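# Separate emitter holder from filter cube, stand it upright

## Task

Remove the emitter holder from the filter cube, then set the holder upright next to the remaining half of the cube so that both pieces rest flat on the table, matching the reference image named manual.

## Robot and tools

Robot: two arms, left_arm and right_arm, each with six joints and a two-finger gripper. left_arm sits on the +y side and right_arm on the -y side; these names do not correspond to image sides. Base positions in the scene frame: left_arm (-0.025, +0.355, +0.025) m, right_arm (+0.005, -0.335, +0.002) m, each rotated only slightly about z.

Frames: the scene frame has its origin at table-top height, halfway between the nominal bases, with +x pointing out over the table, +z up and +y toward left_arm. Fixed cameras and the table use the scene frame. Each arm's hand pose, velocity, targets and wrist camera pose are reported in that arm's own base frame. end_effector_position (metres) is the point between the finger pads, roughly 1 cm behind the tips. Fingers point along the gripper's +z and open and close along its y. Printed positions may be off by a few centimetres, more at long reach.

Row layout: every motion command is a row of 14 numbers covering both arms, even when only one arm moves. The first 7 are left_arm and the last 7 are right_arm. Within each block the order is: wrist pitch, elbow, wrist yaw, wrist roll, shoulder, waist, then gripper opening. Joint values are absolute target angles in radians, written in the same convention that Joint positions prints; they are not offsets. Elbow and wrist pitch have their sign flipped, both in what you send and in every reading. Usable ranges in your numbers: wrist pitch -1.571 to 1.571, elbow -3.142 to 0.000 (the stated 0 to 3.142 flipped), wrist yaw -1.571 to 1.571, wrist roll -2.094 to 2.094, shoulder 0.000 to 3.142, waist -2.618 to 3.054. Real end stops may differ by up to 0.059 rad. A call is rejected if a target goes more than 0.059 beyond an end and further out than the current angle. Otherwise an over-range target is clipped, and the result may report "joint sent to its limit". Opening is an absolute value from -1 (closed) to +1 (fully open). To leave a gripper alone, resend its current command, because 0 means half open.

execute_actions: actions is a list of actions. Each action is a table of up to 15 rows, one row per 1/30 s step. A table with fewer rows repeats its last row for the remaining steps. Each arm's joint target can lead its measured angle by at most 0.339 rad (waist, shoulder, elbow) or 2.2 rad (wrist joints). If a step would move a gripper more than 200 mm, that arm's step is scaled back. Camera images appear only when actions is empty or cameras names them. The cameras argument takes ["all"], [] or a list of names. Valid names are cam_head_left, cam_head_right, cam_high, cam_low, cam_left_wrist and cam_right_wrist. An unknown name invalidates the whole call.

move: target is one 14-number row or a list of up to 15 rows, all absolute. The joints follow synchronised paths, so grippers travel on curves and do not avoid obstacles or each other. speed is in rad/s for the joint with the farthest to go: 0.01 to 12.57, default 0.5. It can be one value or one per target. blend is in rad and rounds the corners between listed targets; 0 stops at each one. opening_speed is the gripper opening rate per second on the -1..1 scale, at least 0.2; use it to close gently. grip_force is the force per pad in newtons, 10 to 50, given as one value or one per arm. It persists until changed, and lower values close slowly. blocking=false returns after about 0.5 s while motion continues, and a new move then replaces the running one. The whole list is limited to 10 s. The result adds a "move:" line with done, off_target (resting more than 0.035 rad off), moving, held or fault, and limits=held if steps were withheld. Faster moves and targets set deeper past a contact hit and press harder.

wait: seconds from 0 to 10. Arms keep their last command, and a running move continues. stop: brakes a running move. zoom_image: camera plus region [x0, y0, x1, y1] in pixels of that camera's latest image, at most 504 by 504. show_instructions: shows the reference image. finished_scene: scene is the current scene number, 1 or 2. It cannot be undone, and the goal must still hold once the robot lets go.

Reading results: Joint positions and Joint velocities list each arm's joints in row order, then the finger gap in m (0.094 when fully open). Joint targets shows what the joints are currently being driven toward; resend these to hold an arm still. Joint torques are total drive outputs, including gravity, and carry offsets and noise; entries 2, 5 and 6 wrap at ±28 N m. grip_measured uses the same scale as opening. Under a firm squeeze it reads a little below the object's true width, and it keeps tracking the command after contact, so it does not reveal when the fingers touch. grip_effort_nm is the gripper motor effort (negative means closing) and does not settle back to zero. "joint command not followed" means the clearance check altered some steps. That check does not keep the two grippers apart.

Avoid: dropping parts, releasing something while it moves, knocking anything off the table, slamming into the table or fixed objects, arm-on-arm contact (including one gripper closing on the other's fingers), and strain on the wrist camera cables. Holding a load or keeping an arm stretched heats motors. MOTOR HOT appears at 75 °C, and at 90 °C the arm folds up and stops working. Loose objects may occasionally be nudged by outside disturbances.

Each tool is called after "Request:" as name([rows], argument=value, ...), one row to a line, values as JSON.

Reference images:

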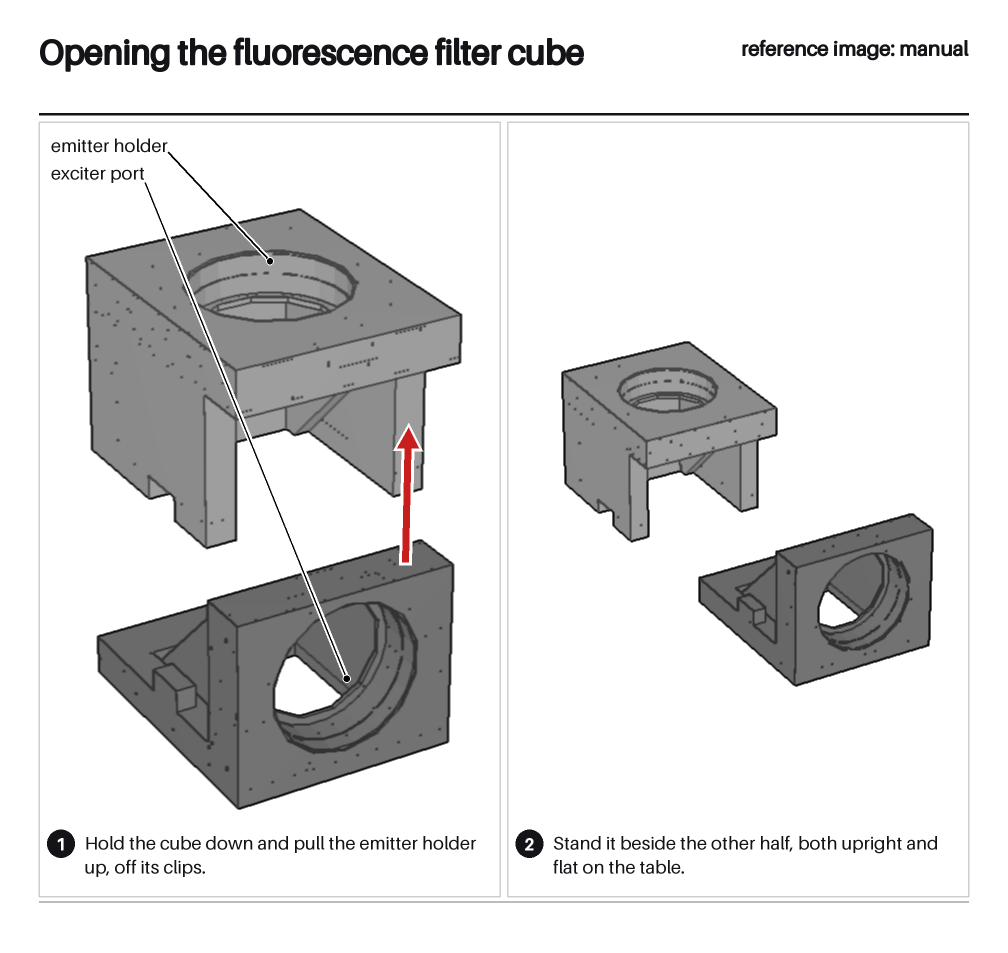

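## Session

Request:
execute_actions(actions=[])

Scene clock: 0.00 s.
left_arm: end_effector_position=(+0.3882, -0.0015, +0.3983) grip_measured=+1.000 grip_effort_nm=n/a end_effector_quat_wxyz=(+0.696, +0.000, +0.718, -0.010) | right_arm: end_effector_position=(+0.4113, -0.0020, +0.1383) grip_measured=+1.000 grip_effort_nm=n/a end_effector_quat_wxyz=(+0.613, +0.024, +0.787, -0.064)
Joint names: [wrist pitch, elbow, wrist yaw, wrist roll, shoulder, waist]
Joint positions: left_arm=[0.017 -1.05 0.016 -0.013 1.064 0.001 0.094] | right_arm=[-0.799 -0.433 0.215 -0.019 1.481 0.086 0.094]
Joint velocities: within noise
Joint torques (N m): no reading
Heat: left arm: 22 °C; right arm: 23 °C.
Joint targets: left_arm=[0.019 -1.059 0.016 -0.014 1.056 0.001] | right_arm=[-0.800 -0.441 0.217 -0.020 1.473 0.086]
Tool commands: left_gripper/opening=+1.0 right_gripper/opening=+1.0

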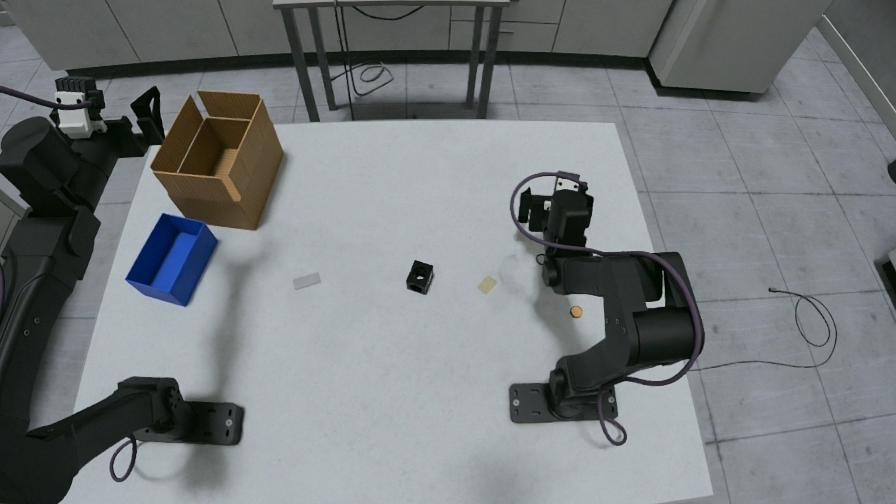

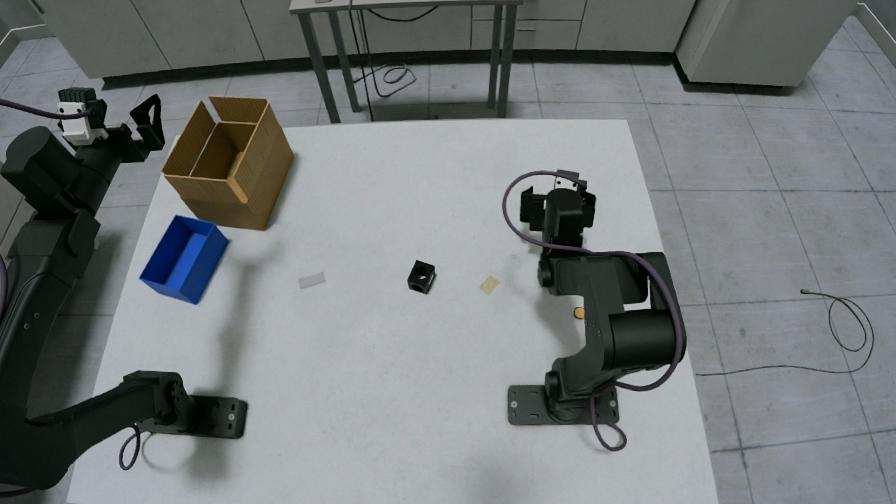

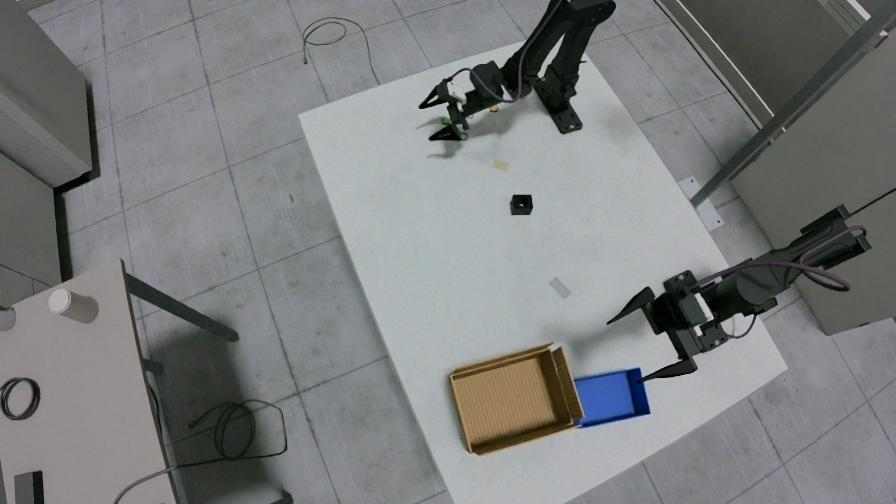

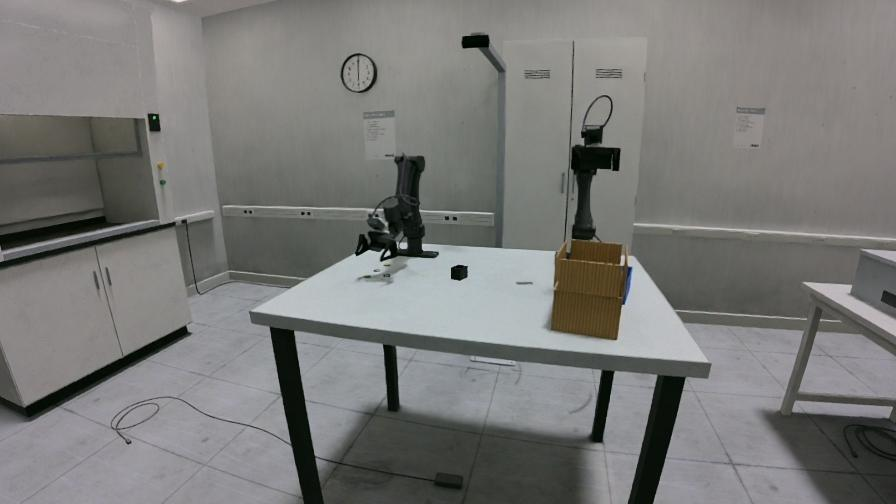

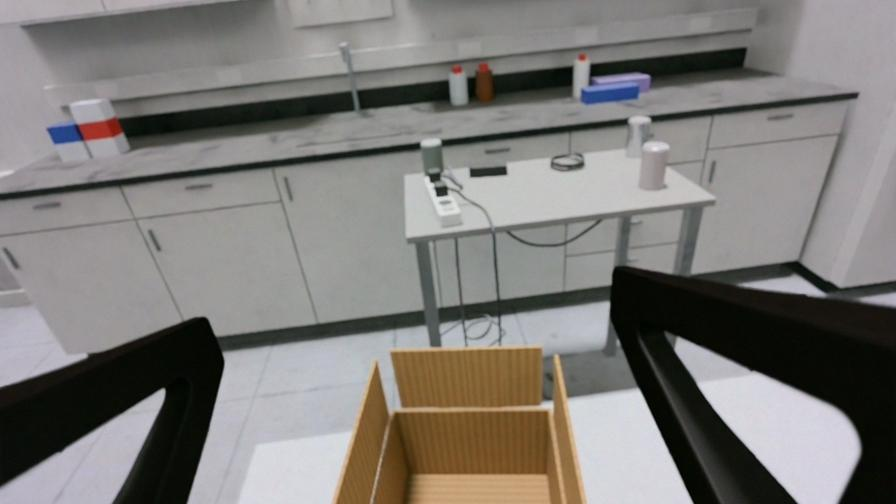

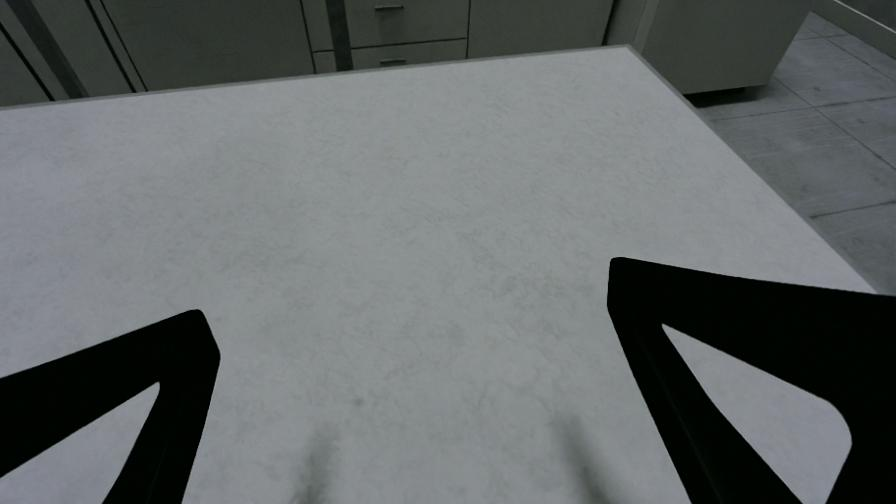

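Request:
zoom_image(camera="cam_head_left", region=[380, 240, 460, 310])

Request:
zoom_image(camera="cam_high", region=[490, 175, 550, 230])

Request:
zoom_image(camera="cam_low", region=[440, 255, 480, 290])

Scaled by 6.300 from the camera's 896x504 image, which has a finer 1280x720 frame.

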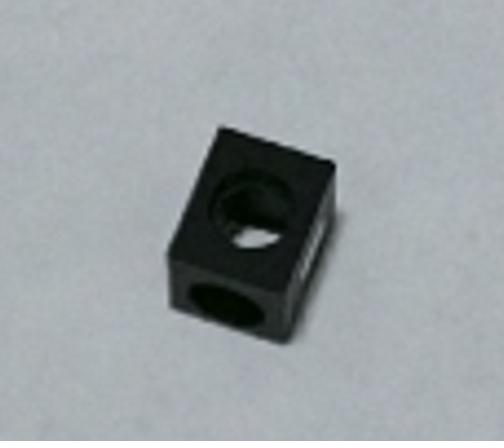

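Scaled by 8.400 from the camera's 896x504 image, which has a finer 1280x720 frame.

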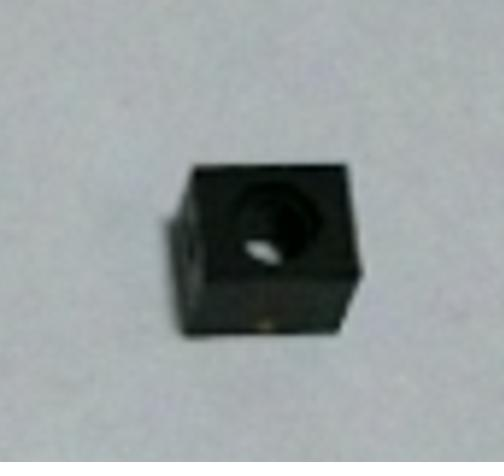

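Scaled by 12.600 from the camera's 896x504 image, which has a finer 1280x720 frame.

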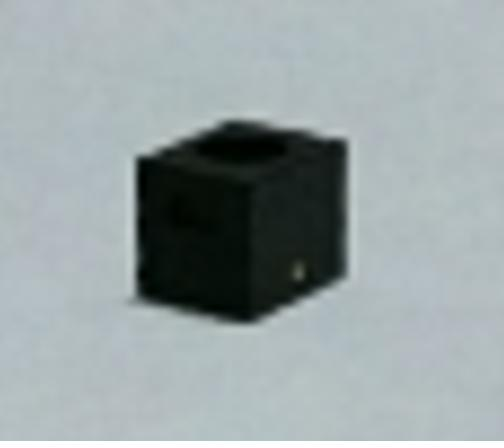

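Request:
move(target=[0.592,-1.102,0,0,1.31,-0.969,1,1.52,-1.924,0,0,1.905,0.82,1], speed=1, cameras=["cam_left_wrist","cam_right_wrist","cam_head_left"])

Scene clock: 7.87 s.
left_arm: end_effector_position=(+0.2135, -0.3078, +0.1943) grip_measured=+1.000 grip_effort_nm=0.05 end_effector_quat_wxyz=(+0.327, +0.429, +0.823, -0.175) | right_arm: end_effector_position=(+0.2524, +0.2696, +0.1832) grip_measured=+1.000 grip_effort_nm=0.01 end_effector_quat_wxyz=(+0.044, -0.401, +0.915, +0.016)
Joint names: [wrist pitch, elbow, wrist yaw, wrist roll, shoulder, waist]
Joint positions: left_arm=[0.582 -1.072 0.005 -0.005 1.301 -0.965 0.094] | right_arm=[1.491 -1.9 0.005 -0.008 1.887 0.818 0.094]
Joint torques (N m): left_arm=[-1.54 -8.12 -0.07 0.04 -3.4 -0.28] | right_arm=[-0.15 -8.31 -0.07 0.05 -7.49 0.1]
Heat: left arm: 24 °C; right arm: 23 °C.
Joint targets: left_arm=[0.592 -1.102 0.000 0.000 1.310 -0.969] | right_arm=[1.520 -1.924 0.000 0.000 1.905 0.820]
move: done
Images, in order (width x height): cam_head_left 896x504, cam_left_wrist 896x504, cam_right_wrist 896x504.

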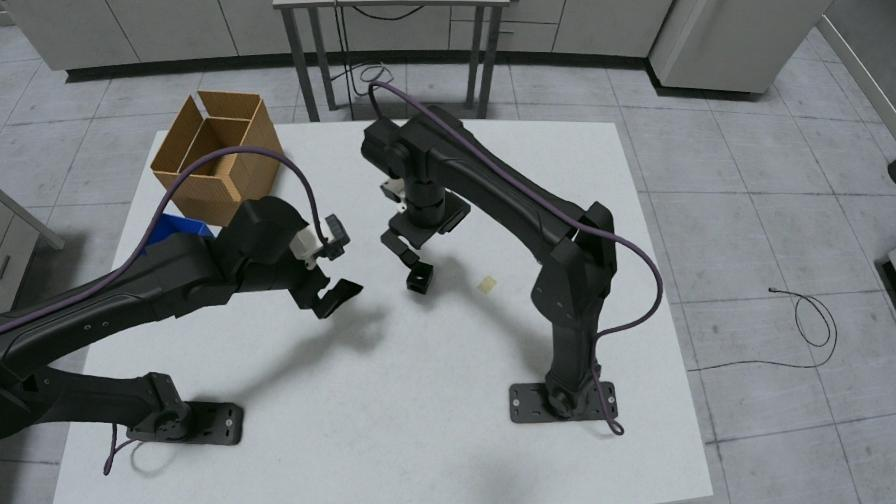

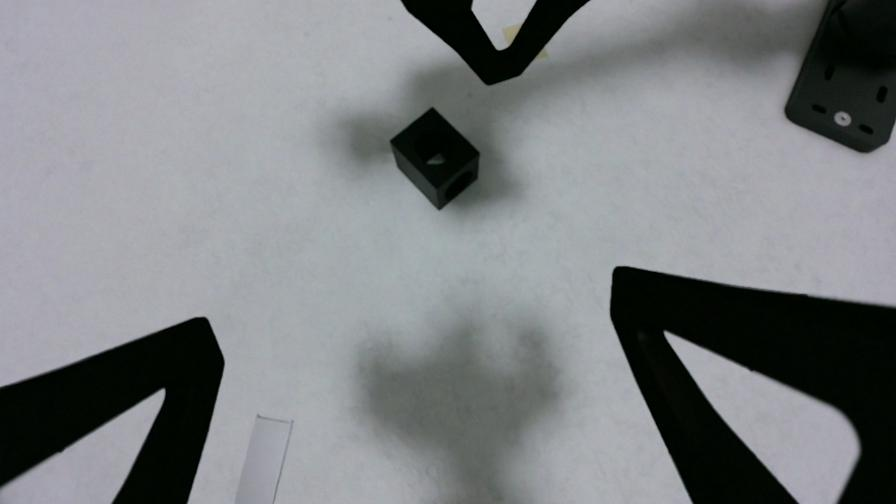

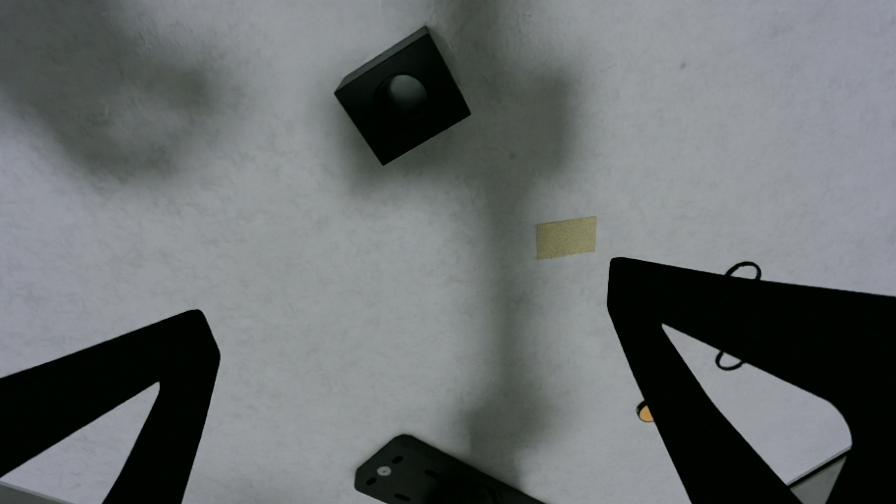

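Request:
zoom_image(camera="cam_right_wrist", region=[310, 10, 490, 180])

Request:
zoom_image(camera="cam_left_wrist", region=[370, 90, 500, 220])

Request:
zoom_image(camera="cam_head_left", region=[390, 250, 450, 310])

Scaled by 2.800 from the camera's 896x504 image, which has a finer 1280x720 frame.

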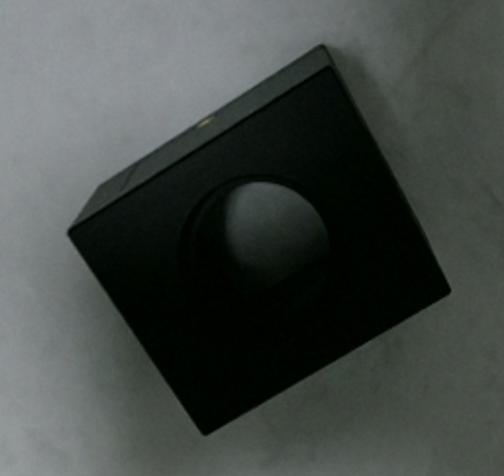

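Scaled by 3.877 from the camera's 896x504 image, which has a finer 1280x720 frame.

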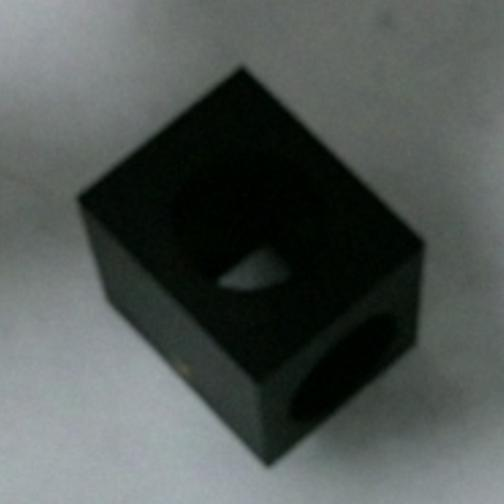

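Scaled by 8.400 from the camera's 896x504 image, which has a finer 1280x720 frame.

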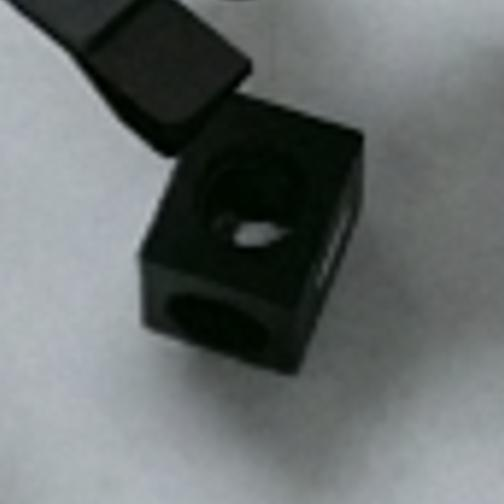

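Request:
move(target=[0.592,-1.102,0,0,1.31,-0.969,1,1.57,-1.924,0,1.0,1.905,0.82,1], speed=1, cameras=["cam_left_wrist","cam_right_wrist","cam_high"])

Scene clock: 13.17 s.
left_arm: end_effector_position=(+0.2135, -0.3077, +0.1942) grip_measured=+1.000 grip_effort_nm=0.05 end_effector_quat_wxyz=(+0.327, +0.429, +0.823, -0.175) | right_arm: end_effector_position=(+0.2489, +0.2674, +0.1829) grip_measured=+1.000 grip_effort_nm=0.01 end_effector_quat_wxyz=(+0.024, +0.085, +0.996, +0.031)
Joint names: [wrist pitch, elbow, wrist yaw, wrist roll, shoulder, waist]
Joint positions: left_arm=[0.582 -1.072 0.005 -0.005 1.301 -0.965 0.094] | right_arm=[1.507 -1.9 -0.001 0.989 1.887 0.818 0.094]
Joint torques (N m): left_arm=[-1.56 -8.1 -0.09 0.04 -3.47 -0.34] | right_arm=[0.1 -8.32 0.01 0.09 -7.43 0.12]
Heat: left arm: 24 °C; right arm: 23 °C.
Joint targets: left_arm=[0.592 -1.102 0.000 0.000 1.310 -0.969] | right_arm=[1.562 -1.924 0.000 1.000 1.905 0.820]
joint sent to its limit (right arm) — the wrist pitch, upper limit.
move: off_target (right_arm); right_arm: the wrist pitch is farthest, 0.063 rad from its target
Images, in order (width x height): cam_high 896x504, cam_left_wrist 896x504, cam_right_wrist 896x504.

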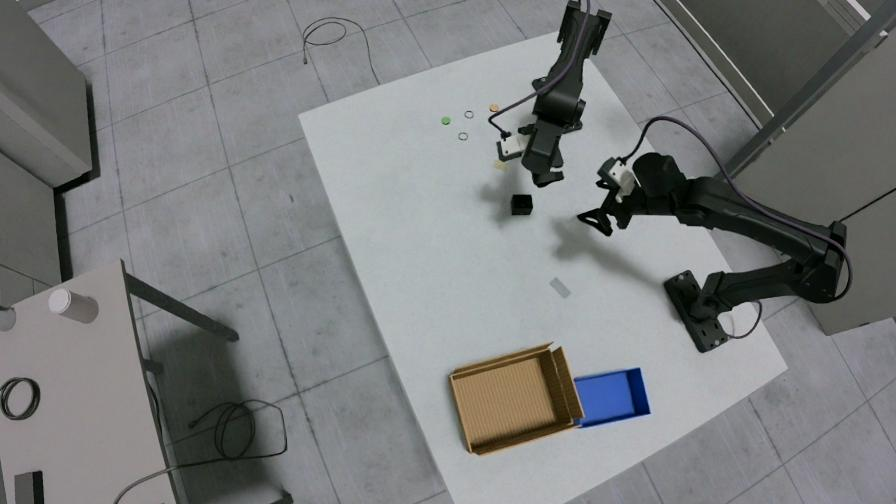

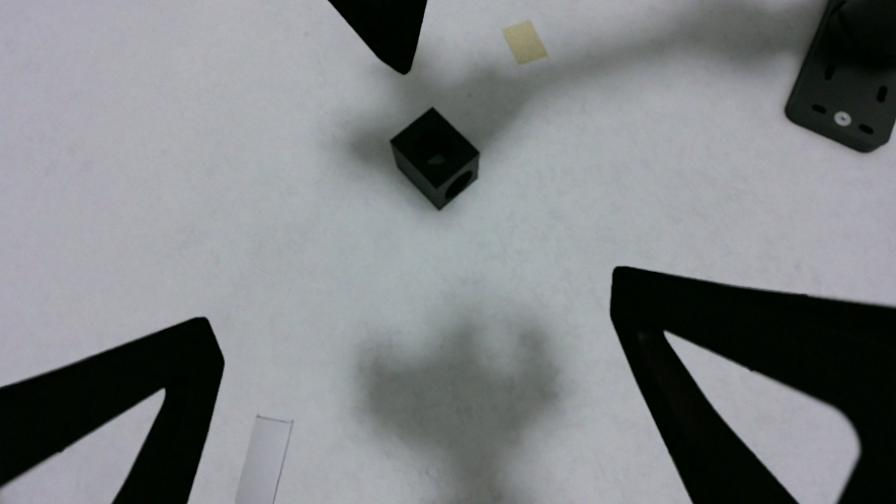

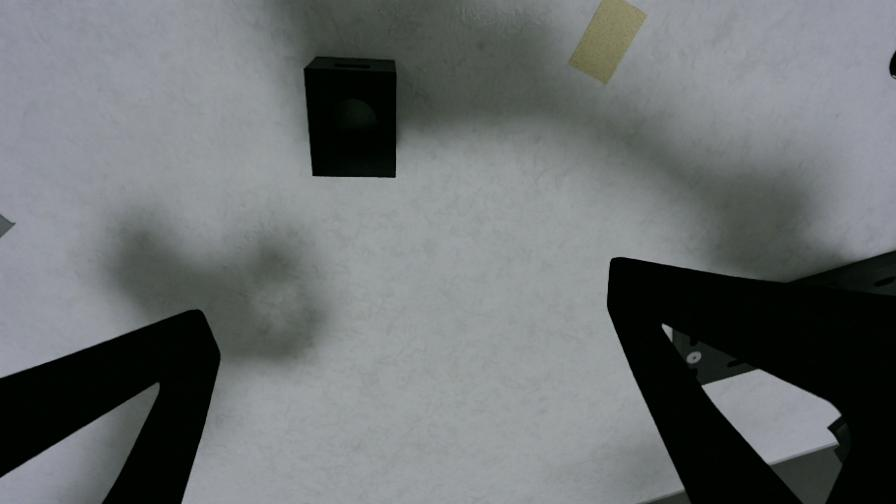

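Request:
move(target=[0.592,-1.102,0,0,1.31,-0.969,1,1.35,-1.861,0,1.04,2.085,0.842,1], speed=0.8, cameras=["cam_left_wrist","cam_right_wrist","cam_head_left"])

Scene clock: 16.07 s.
left_arm: end_effector_position=(+0.2135, -0.3077, +0.1942) grip_measured=+1.000 grip_effort_nm=0.05 end_effector_quat_wxyz=(+0.327, +0.429, +0.823, -0.175) | right_arm: end_effector_position=(+0.2700, +0.3007, +0.1028) grip_measured=+1.000 grip_effort_nm=0.01 end_effector_quat_wxyz=(+0.002, +0.096, +0.995, +0.005)
Joint names: [wrist pitch, elbow, wrist yaw, wrist roll, shoulder, waist]
Joint positions: left_arm=[0.582 -1.072 0.005 -0.005 1.301 -0.965 0.094] | right_arm=[1.34 -1.863 -0.002 1.028 2.084 0.836 0.094]
Joint torques (N m): left_arm=[-1.55 -8.12 -0.08 0.05 -3.45 -0.27] | right_arm=[-0.16 -5.79 0.02 0.07 -10.62 0.43]
Heat: left arm: 24 °C; right arm: 23 °C.
Joint targets: left_arm=[0.592 -1.102 0.000 0.000 1.310 -0.969] | right_arm=[1.350 -1.861 0.000 1.040 2.085 0.842]
move: done
Images, in order (width x height): cam_head_left 896x504, cam_left_wrist 896x504, cam_right_wrist 896x504.

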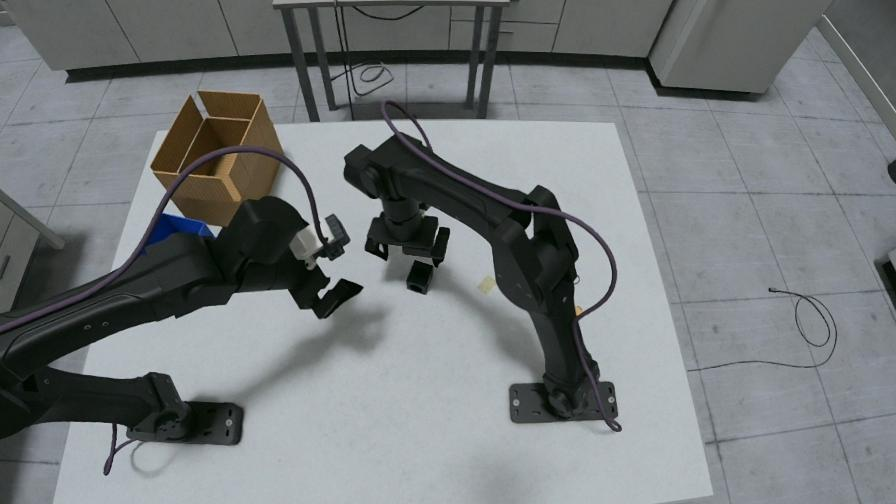

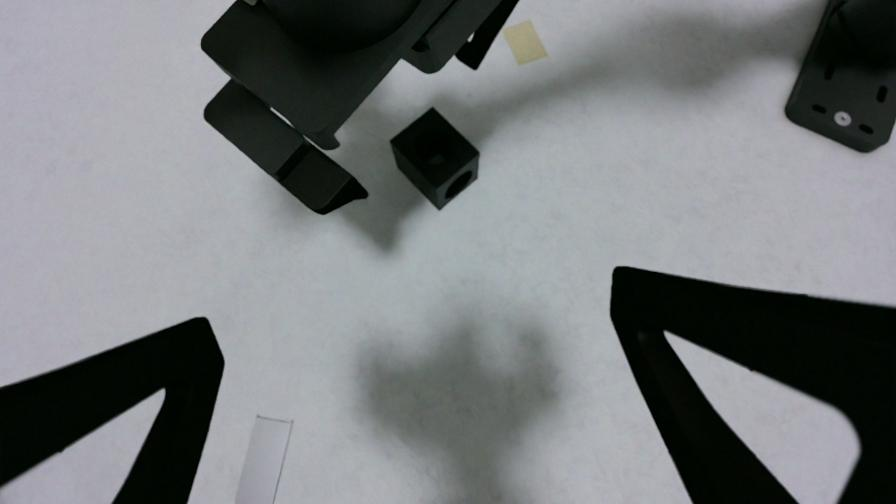

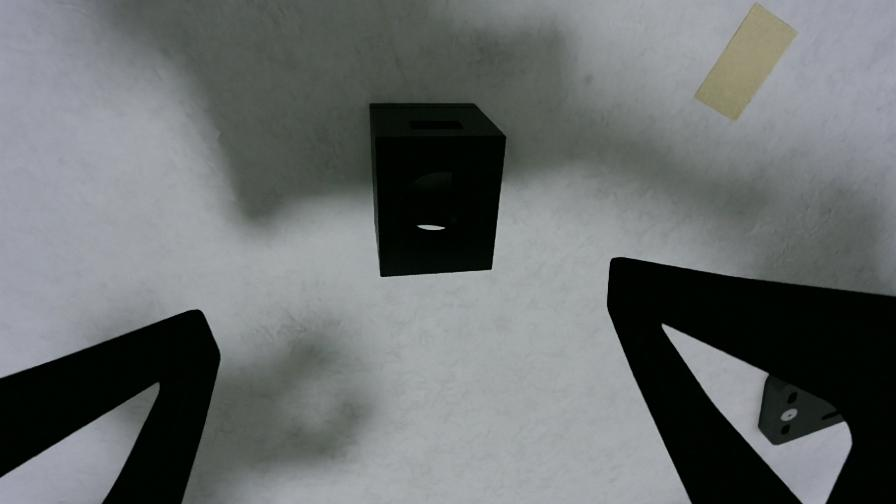

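Request:
move([
  [0.592,-1.102,0,0,1.31,-0.969,1,1.22,-1.72,0,1.008,2.07,0.8095,1],
  [0.592,-1.102,0,0,1.31,-0.969,1,1.071,-1.6,0,1.008,2.1,0.8095,1],
], speed=[0.6,0.4], cameras=["cam_left_wrist","cam_right_wrist","cam_head_left"])

Scene clock: 20.30 s.
left_arm: end_effector_position=(+0.2135, -0.3077, +0.1942) grip_measured=+1.000 grip_effort_nm=0.06 end_effector_quat_wxyz=(+0.327, +0.429, +0.823, -0.175) | right_arm: end_effector_position=(+0.2753, +0.2944, +0.0393) grip_measured=+1.000 grip_effort_nm=0.01 end_effector_quat_wxyz=(+0.009, +0.098, +0.995, +0.014)
Joint names: [wrist pitch, elbow, wrist yaw, wrist roll, shoulder, waist]
Joint positions: left_arm=[0.582 -1.072 0.005 -0.005 1.301 -0.965 0.094] | right_arm=[1.062 -1.609 -0.003 1.011 2.084 0.815 0.094]
Joint torques (N m): left_arm=[-1.52 -8.06 -0.07 0.03 -3.47 -0.32] | right_arm=[-0.26 -5.03 0.04 -0.03 -9.28 -0.55]
Heat: left arm: 24 °C; right arm: 23 °C.
Joint targets: left_arm=[0.592 -1.102 0.000 0.000 1.310 -0.969] | right_arm=[1.071 -1.600 0.000 1.008 2.100 0.810]
move: done
Images, in order (width x height): cam_head_left 896x504, cam_left_wrist 896x504, cam_right_wrist 896x504.

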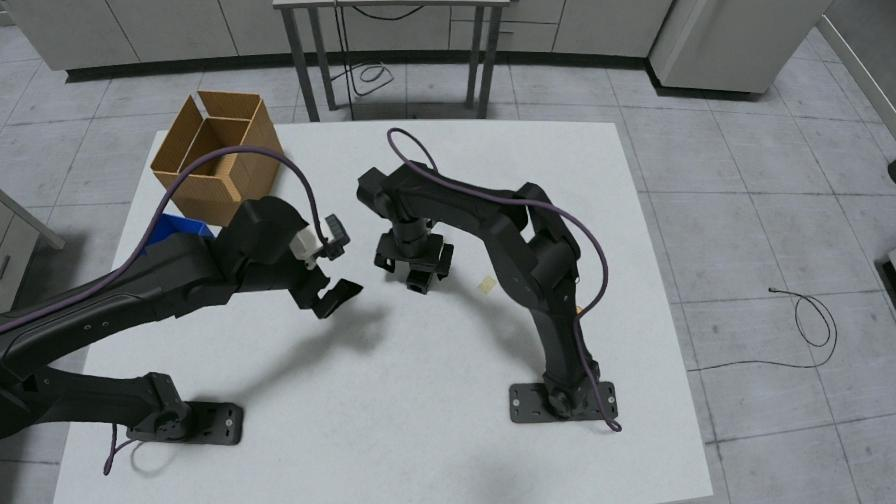

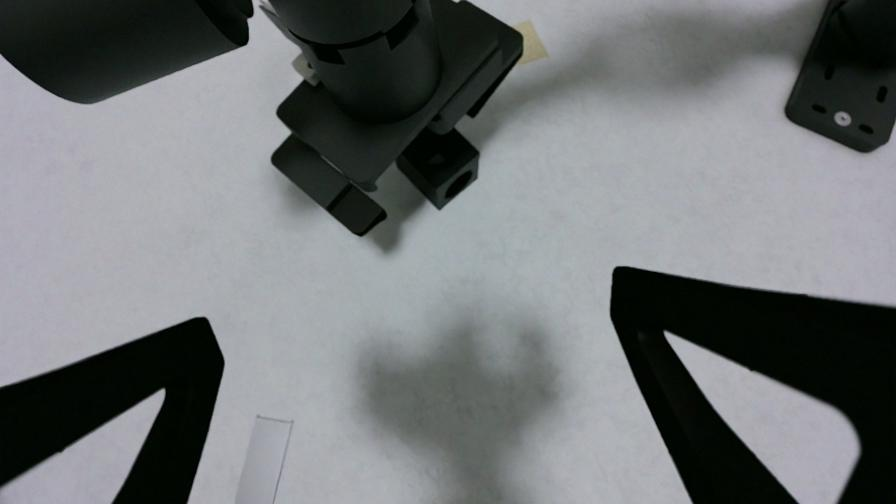

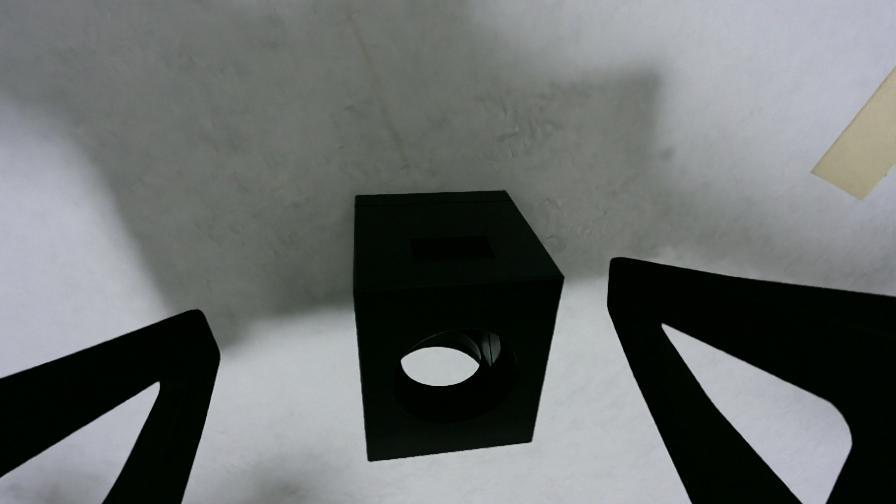

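Request:
move(target=[0.592,-1.102,0,0,1.31,-0.969,1,1.046,-1.582,0,0.985,2.107,0.7863,1], speed=0.3, cameras=["cam_right_wrist"])

Request:
zoom_image(camera="cam_right_wrist", region=[300, 150, 620, 480])

Scene clock: 22.37 s.
left_arm: end_effector_position=(+0.2135, -0.3077, +0.1942) grip_measured=+1.000 grip_effort_nm=0.05 end_effector_quat_wxyz=(+0.327, +0.429, +0.823, -0.175) | right_arm: end_effector_position=(+0.2827, +0.2888, +0.0354) grip_measured=+1.000 grip_effort_nm=0.01 end_effector_quat_wxyz=(+0.012, +0.098, +0.995, +0.017)
Joint names: [wrist pitch, elbow, wrist yaw, wrist roll, shoulder, waist]
Joint positions: left_arm=[0.582 -1.072 0.005 -0.005 1.301 -0.965 0.094] | right_arm=[1.038 -1.593 -0.004 0.988 2.084 0.792 0.094]
Joint torques (N m): left_arm=[-1.55 -8.13 -0.08 0.05 -3.41 -0.34] | right_arm=[-0.26 -4.85 0.03 -0.07 -8.73 -0.55]
Heat: left arm: 24 °C; right arm: 23 °C.
Joint targets: left_arm=[0.592 -1.102 0.000 0.000 1.310 -0.969] | right_arm=[1.046 -1.582 0.000 0.985 2.107 0.786]
move: done
Images, in order (width x height): cam_right_wrist 896x504.

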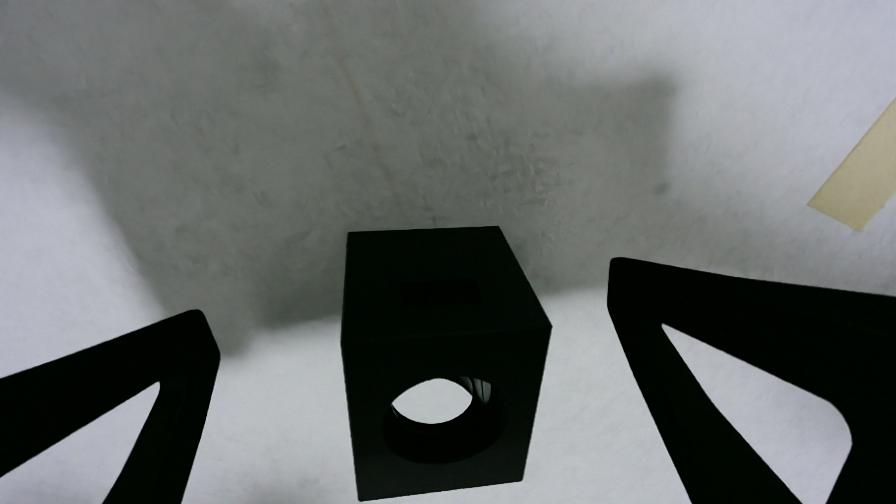

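Scaled by 1.527 from the camera's 896x504 image, which has a finer 1280x720 frame.

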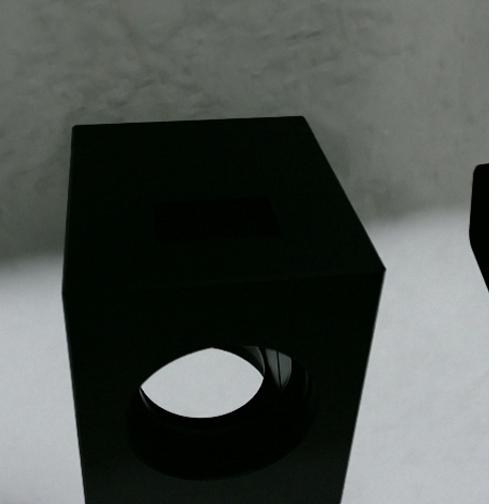

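Request:
move(target=[0.592,-1.102,0,0,1.31,-0.969,1,1.046,-1.582,0,0.985,2.107,0.7863,-1], grip_force=[50,30], cameras=["cam_right_wrist","cam_left_wrist"])

Request:
zoom_image(camera="cam_left_wrist", region=[340, 80, 540, 250])

Scene clock: 41.70 s.
left_arm: end_effector_position=(+0.2135, -0.3077, +0.1942) grip_measured=+1.000 grip_effort_nm=0.05 end_effector_quat_wxyz=(+0.327, +0.429, +0.823, -0.175) | right_arm: end_effector_position=(+0.2828, +0.2889, +0.0354) grip_measured=-0.144 grip_effort_nm=-0.62 end_effector_quat_wxyz=(+0.012, +0.097, +0.995, +0.017)
Joint names: [wrist pitch, elbow, wrist yaw, wrist roll, shoulder, waist]
Joint positions: left_arm=[0.582 -1.072 0.005 -0.005 1.301 -0.965 0.094] | right_arm=[1.037 -1.593 -0.004 0.987 2.084 0.792 0.04]
Joint torques (N m): left_arm=[-1.54 -8.14 -0.08 0.05 -3.45 -0.29] | right_arm=[-0.27 -4.81 0.04 -0.02 -8.64 -0.58]
Heat: left arm: 25 °C; right arm: 24 °C.
Joint targets: left_arm=[0.592 -1.102 0.000 0.000 1.310 -0.969] | right_arm=[1.046 -1.582 0.000 0.985 2.107 0.786]
grip_force (N): 50, 30
move: done
Images, in order (width x height): cam_left_wrist 896x504, cam_right_wrist 896x504.

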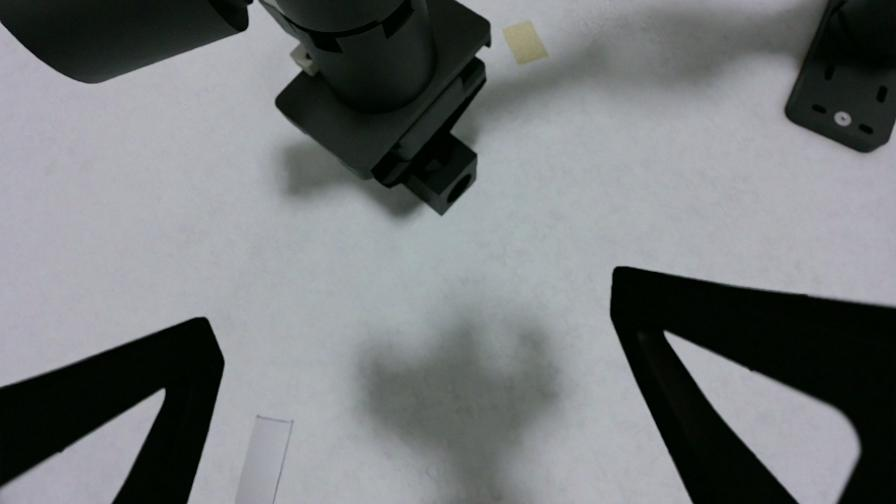

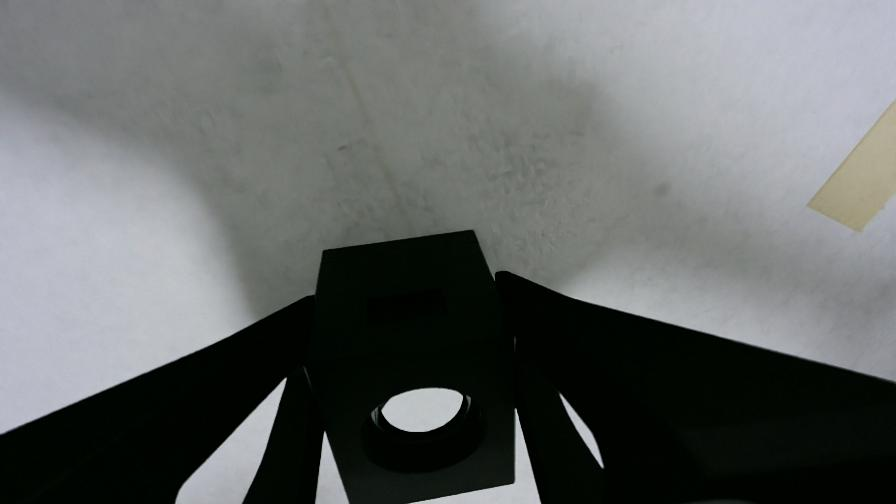

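Scaled by 2.520 from the camera's 896x504 image, which has a finer 1280x720 frame.

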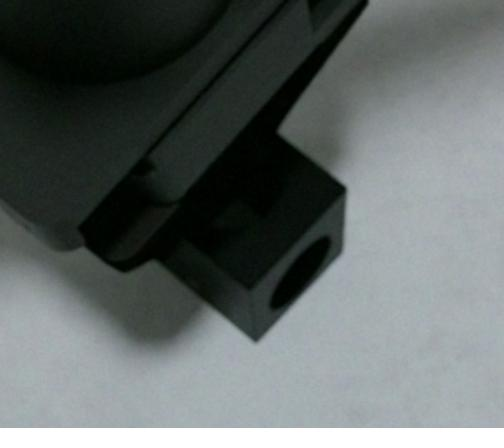

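Request:
move([
  [0.592,-1.102,0,0,1.31,-0.8,1,1.19,-1.72,0,0.985,2.07,0.7863,-1],
  [0.592,-1.102,0,0,1.31,-0.8,1,1.262,-1.92,0,1.76,2.198,0.945,-1],
], speed=[0.4,0.6], cameras=["cam_right_wrist","cam_head_left"])

Scene clock: 47.07 s.
left_arm: end_effector_position=(+0.2607, -0.2689, +0.1942) grip_measured=+1.000 grip_effort_nm=0.05 end_effector_quat_wxyz=(+0.341, +0.361, +0.856, -0.146) | right_arm: end_effector_position=(+0.2566, +0.3553, +0.0728) grip_measured=-0.145 grip_effort_nm=-0.65 end_effector_quat_wxyz=(+0.005, +0.392, +0.919, +0.031)
Joint names: [wrist pitch, elbow, wrist yaw, wrist roll, shoulder, waist]
Joint positions: left_arm=[0.582 -1.072 0 -0.005 1.301 -0.803 0.094] | right_arm=[1.22 -1.891 -0.004 1.747 2.18 0.941 0.04]
Joint torques (N m): left_arm=[-1.54 -8.13 -0.04 0.01 -3.44 0.31] | right_arm=[0.02 -8.92 0.05 0.12 -10.02 0.23]
Heat: left arm: 25 °C; right arm: 25 °C.
Joint targets: left_arm=[0.592 -1.102 0.000 0.000 1.310 -0.800] | right_arm=[1.262 -1.920 0.000 1.760 2.198 0.945]
grip_force (N): 50, 30
move: off_target (right_arm); right_arm: the wrist pitch is farthest, 0.042 rad from its target
Images, in order (width x height): cam_head_left 896x504, cam_right_wrist 896x504.

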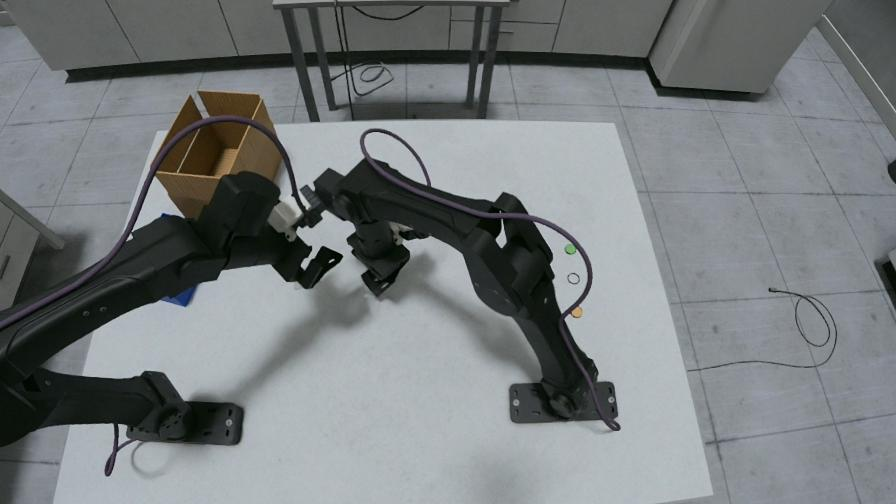

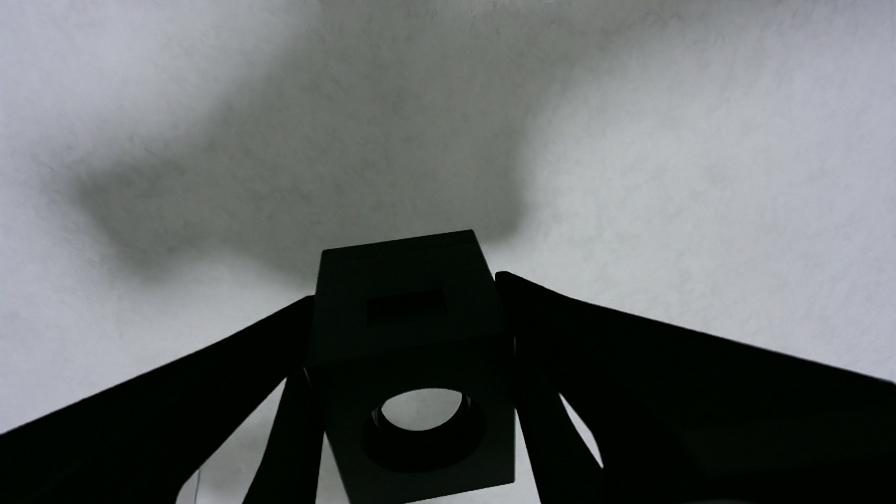

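Request:
move(target=[0.6,-1.3,0,0,1.1,-0.868,0,1.13,-1.786,0,1.76,2.222,0.945,-1], speed=0.3, cameras=["cam_right_wrist","cam_left_wrist","cam_low"])

Request:
zoom_image(camera="cam_low", region=[420, 230, 520, 290])

Scene clock: 48.73 s.
left_arm: end_effector_position=(+0.2366, -0.2737, +0.3551) grip_measured=+0.001 grip_effort_nm=-0.03 end_effector_quat_wxyz=(+0.495, +0.348, +0.762, -0.229) | right_arm: end_effector_position=(+0.2536, +0.3522, +0.0394) grip_measured=-0.146 grip_effort_nm=-0.65 end_effector_quat_wxyz=(+0.000, +0.392, +0.920, +0.019)
Joint names: [wrist pitch, elbow, wrist yaw, wrist roll, shoulder, waist]
Joint positions: left_arm=[0.592 -1.282 0 -0.005 1.106 -0.861 0.047] | right_arm=[1.127 -1.797 -0.008 1.748 2.203 0.941 0.04]
Joint torques (N m): left_arm=[-1.88 -6.91 -0.03 0.04 -2.84 -0.53] | right_arm=[-0.32 -4.89 0.09 0.1 -10.04 0.29]
Heat: left arm: 25 °C; right arm: 25 °C.
Joint targets: left_arm=[0.600 -1.300 0.000 0.000 1.100 -0.868] | right_arm=[1.130 -1.786 0.000 1.760 2.222 0.945]
grip_force (N): 50, 30
move: done
Images, in order (width x height): cam_low 896x504, cam_left_wrist 896x504, cam_right_wrist 896x504.

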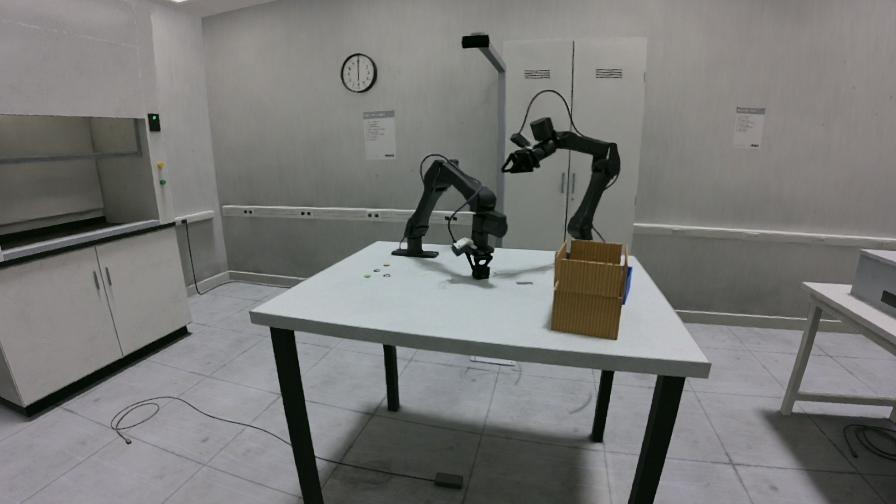

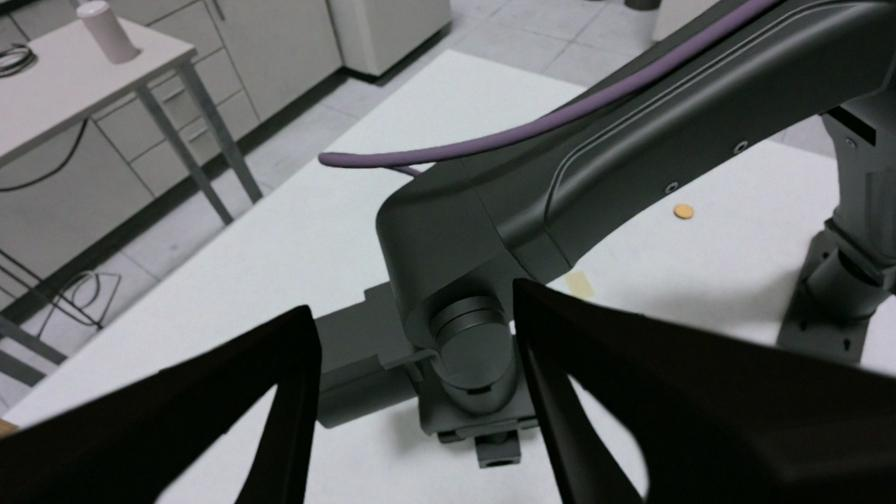

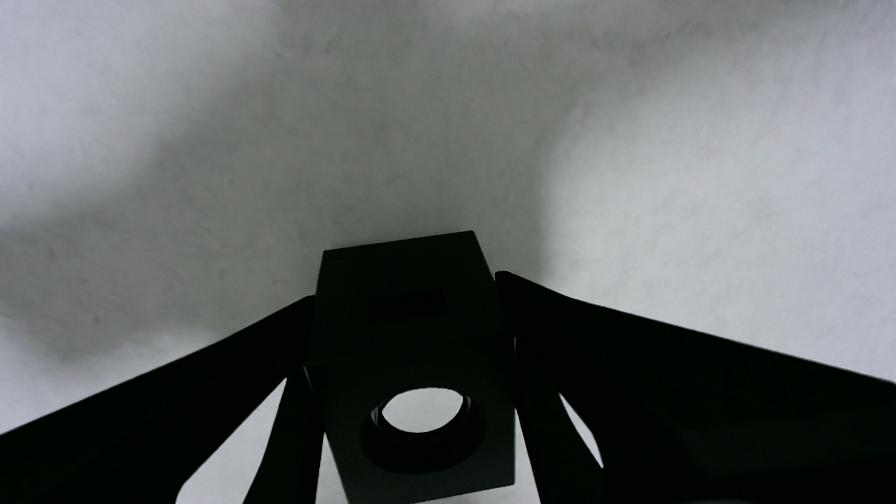

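Scaled by 5.040 from the camera's 896x504 image, which has a finer 1280x720 frame.

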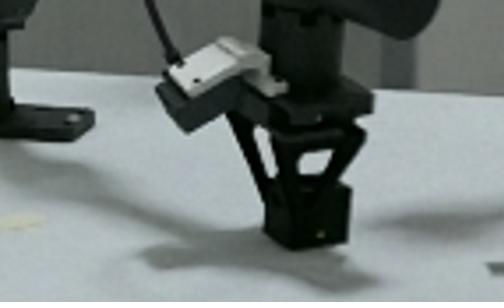

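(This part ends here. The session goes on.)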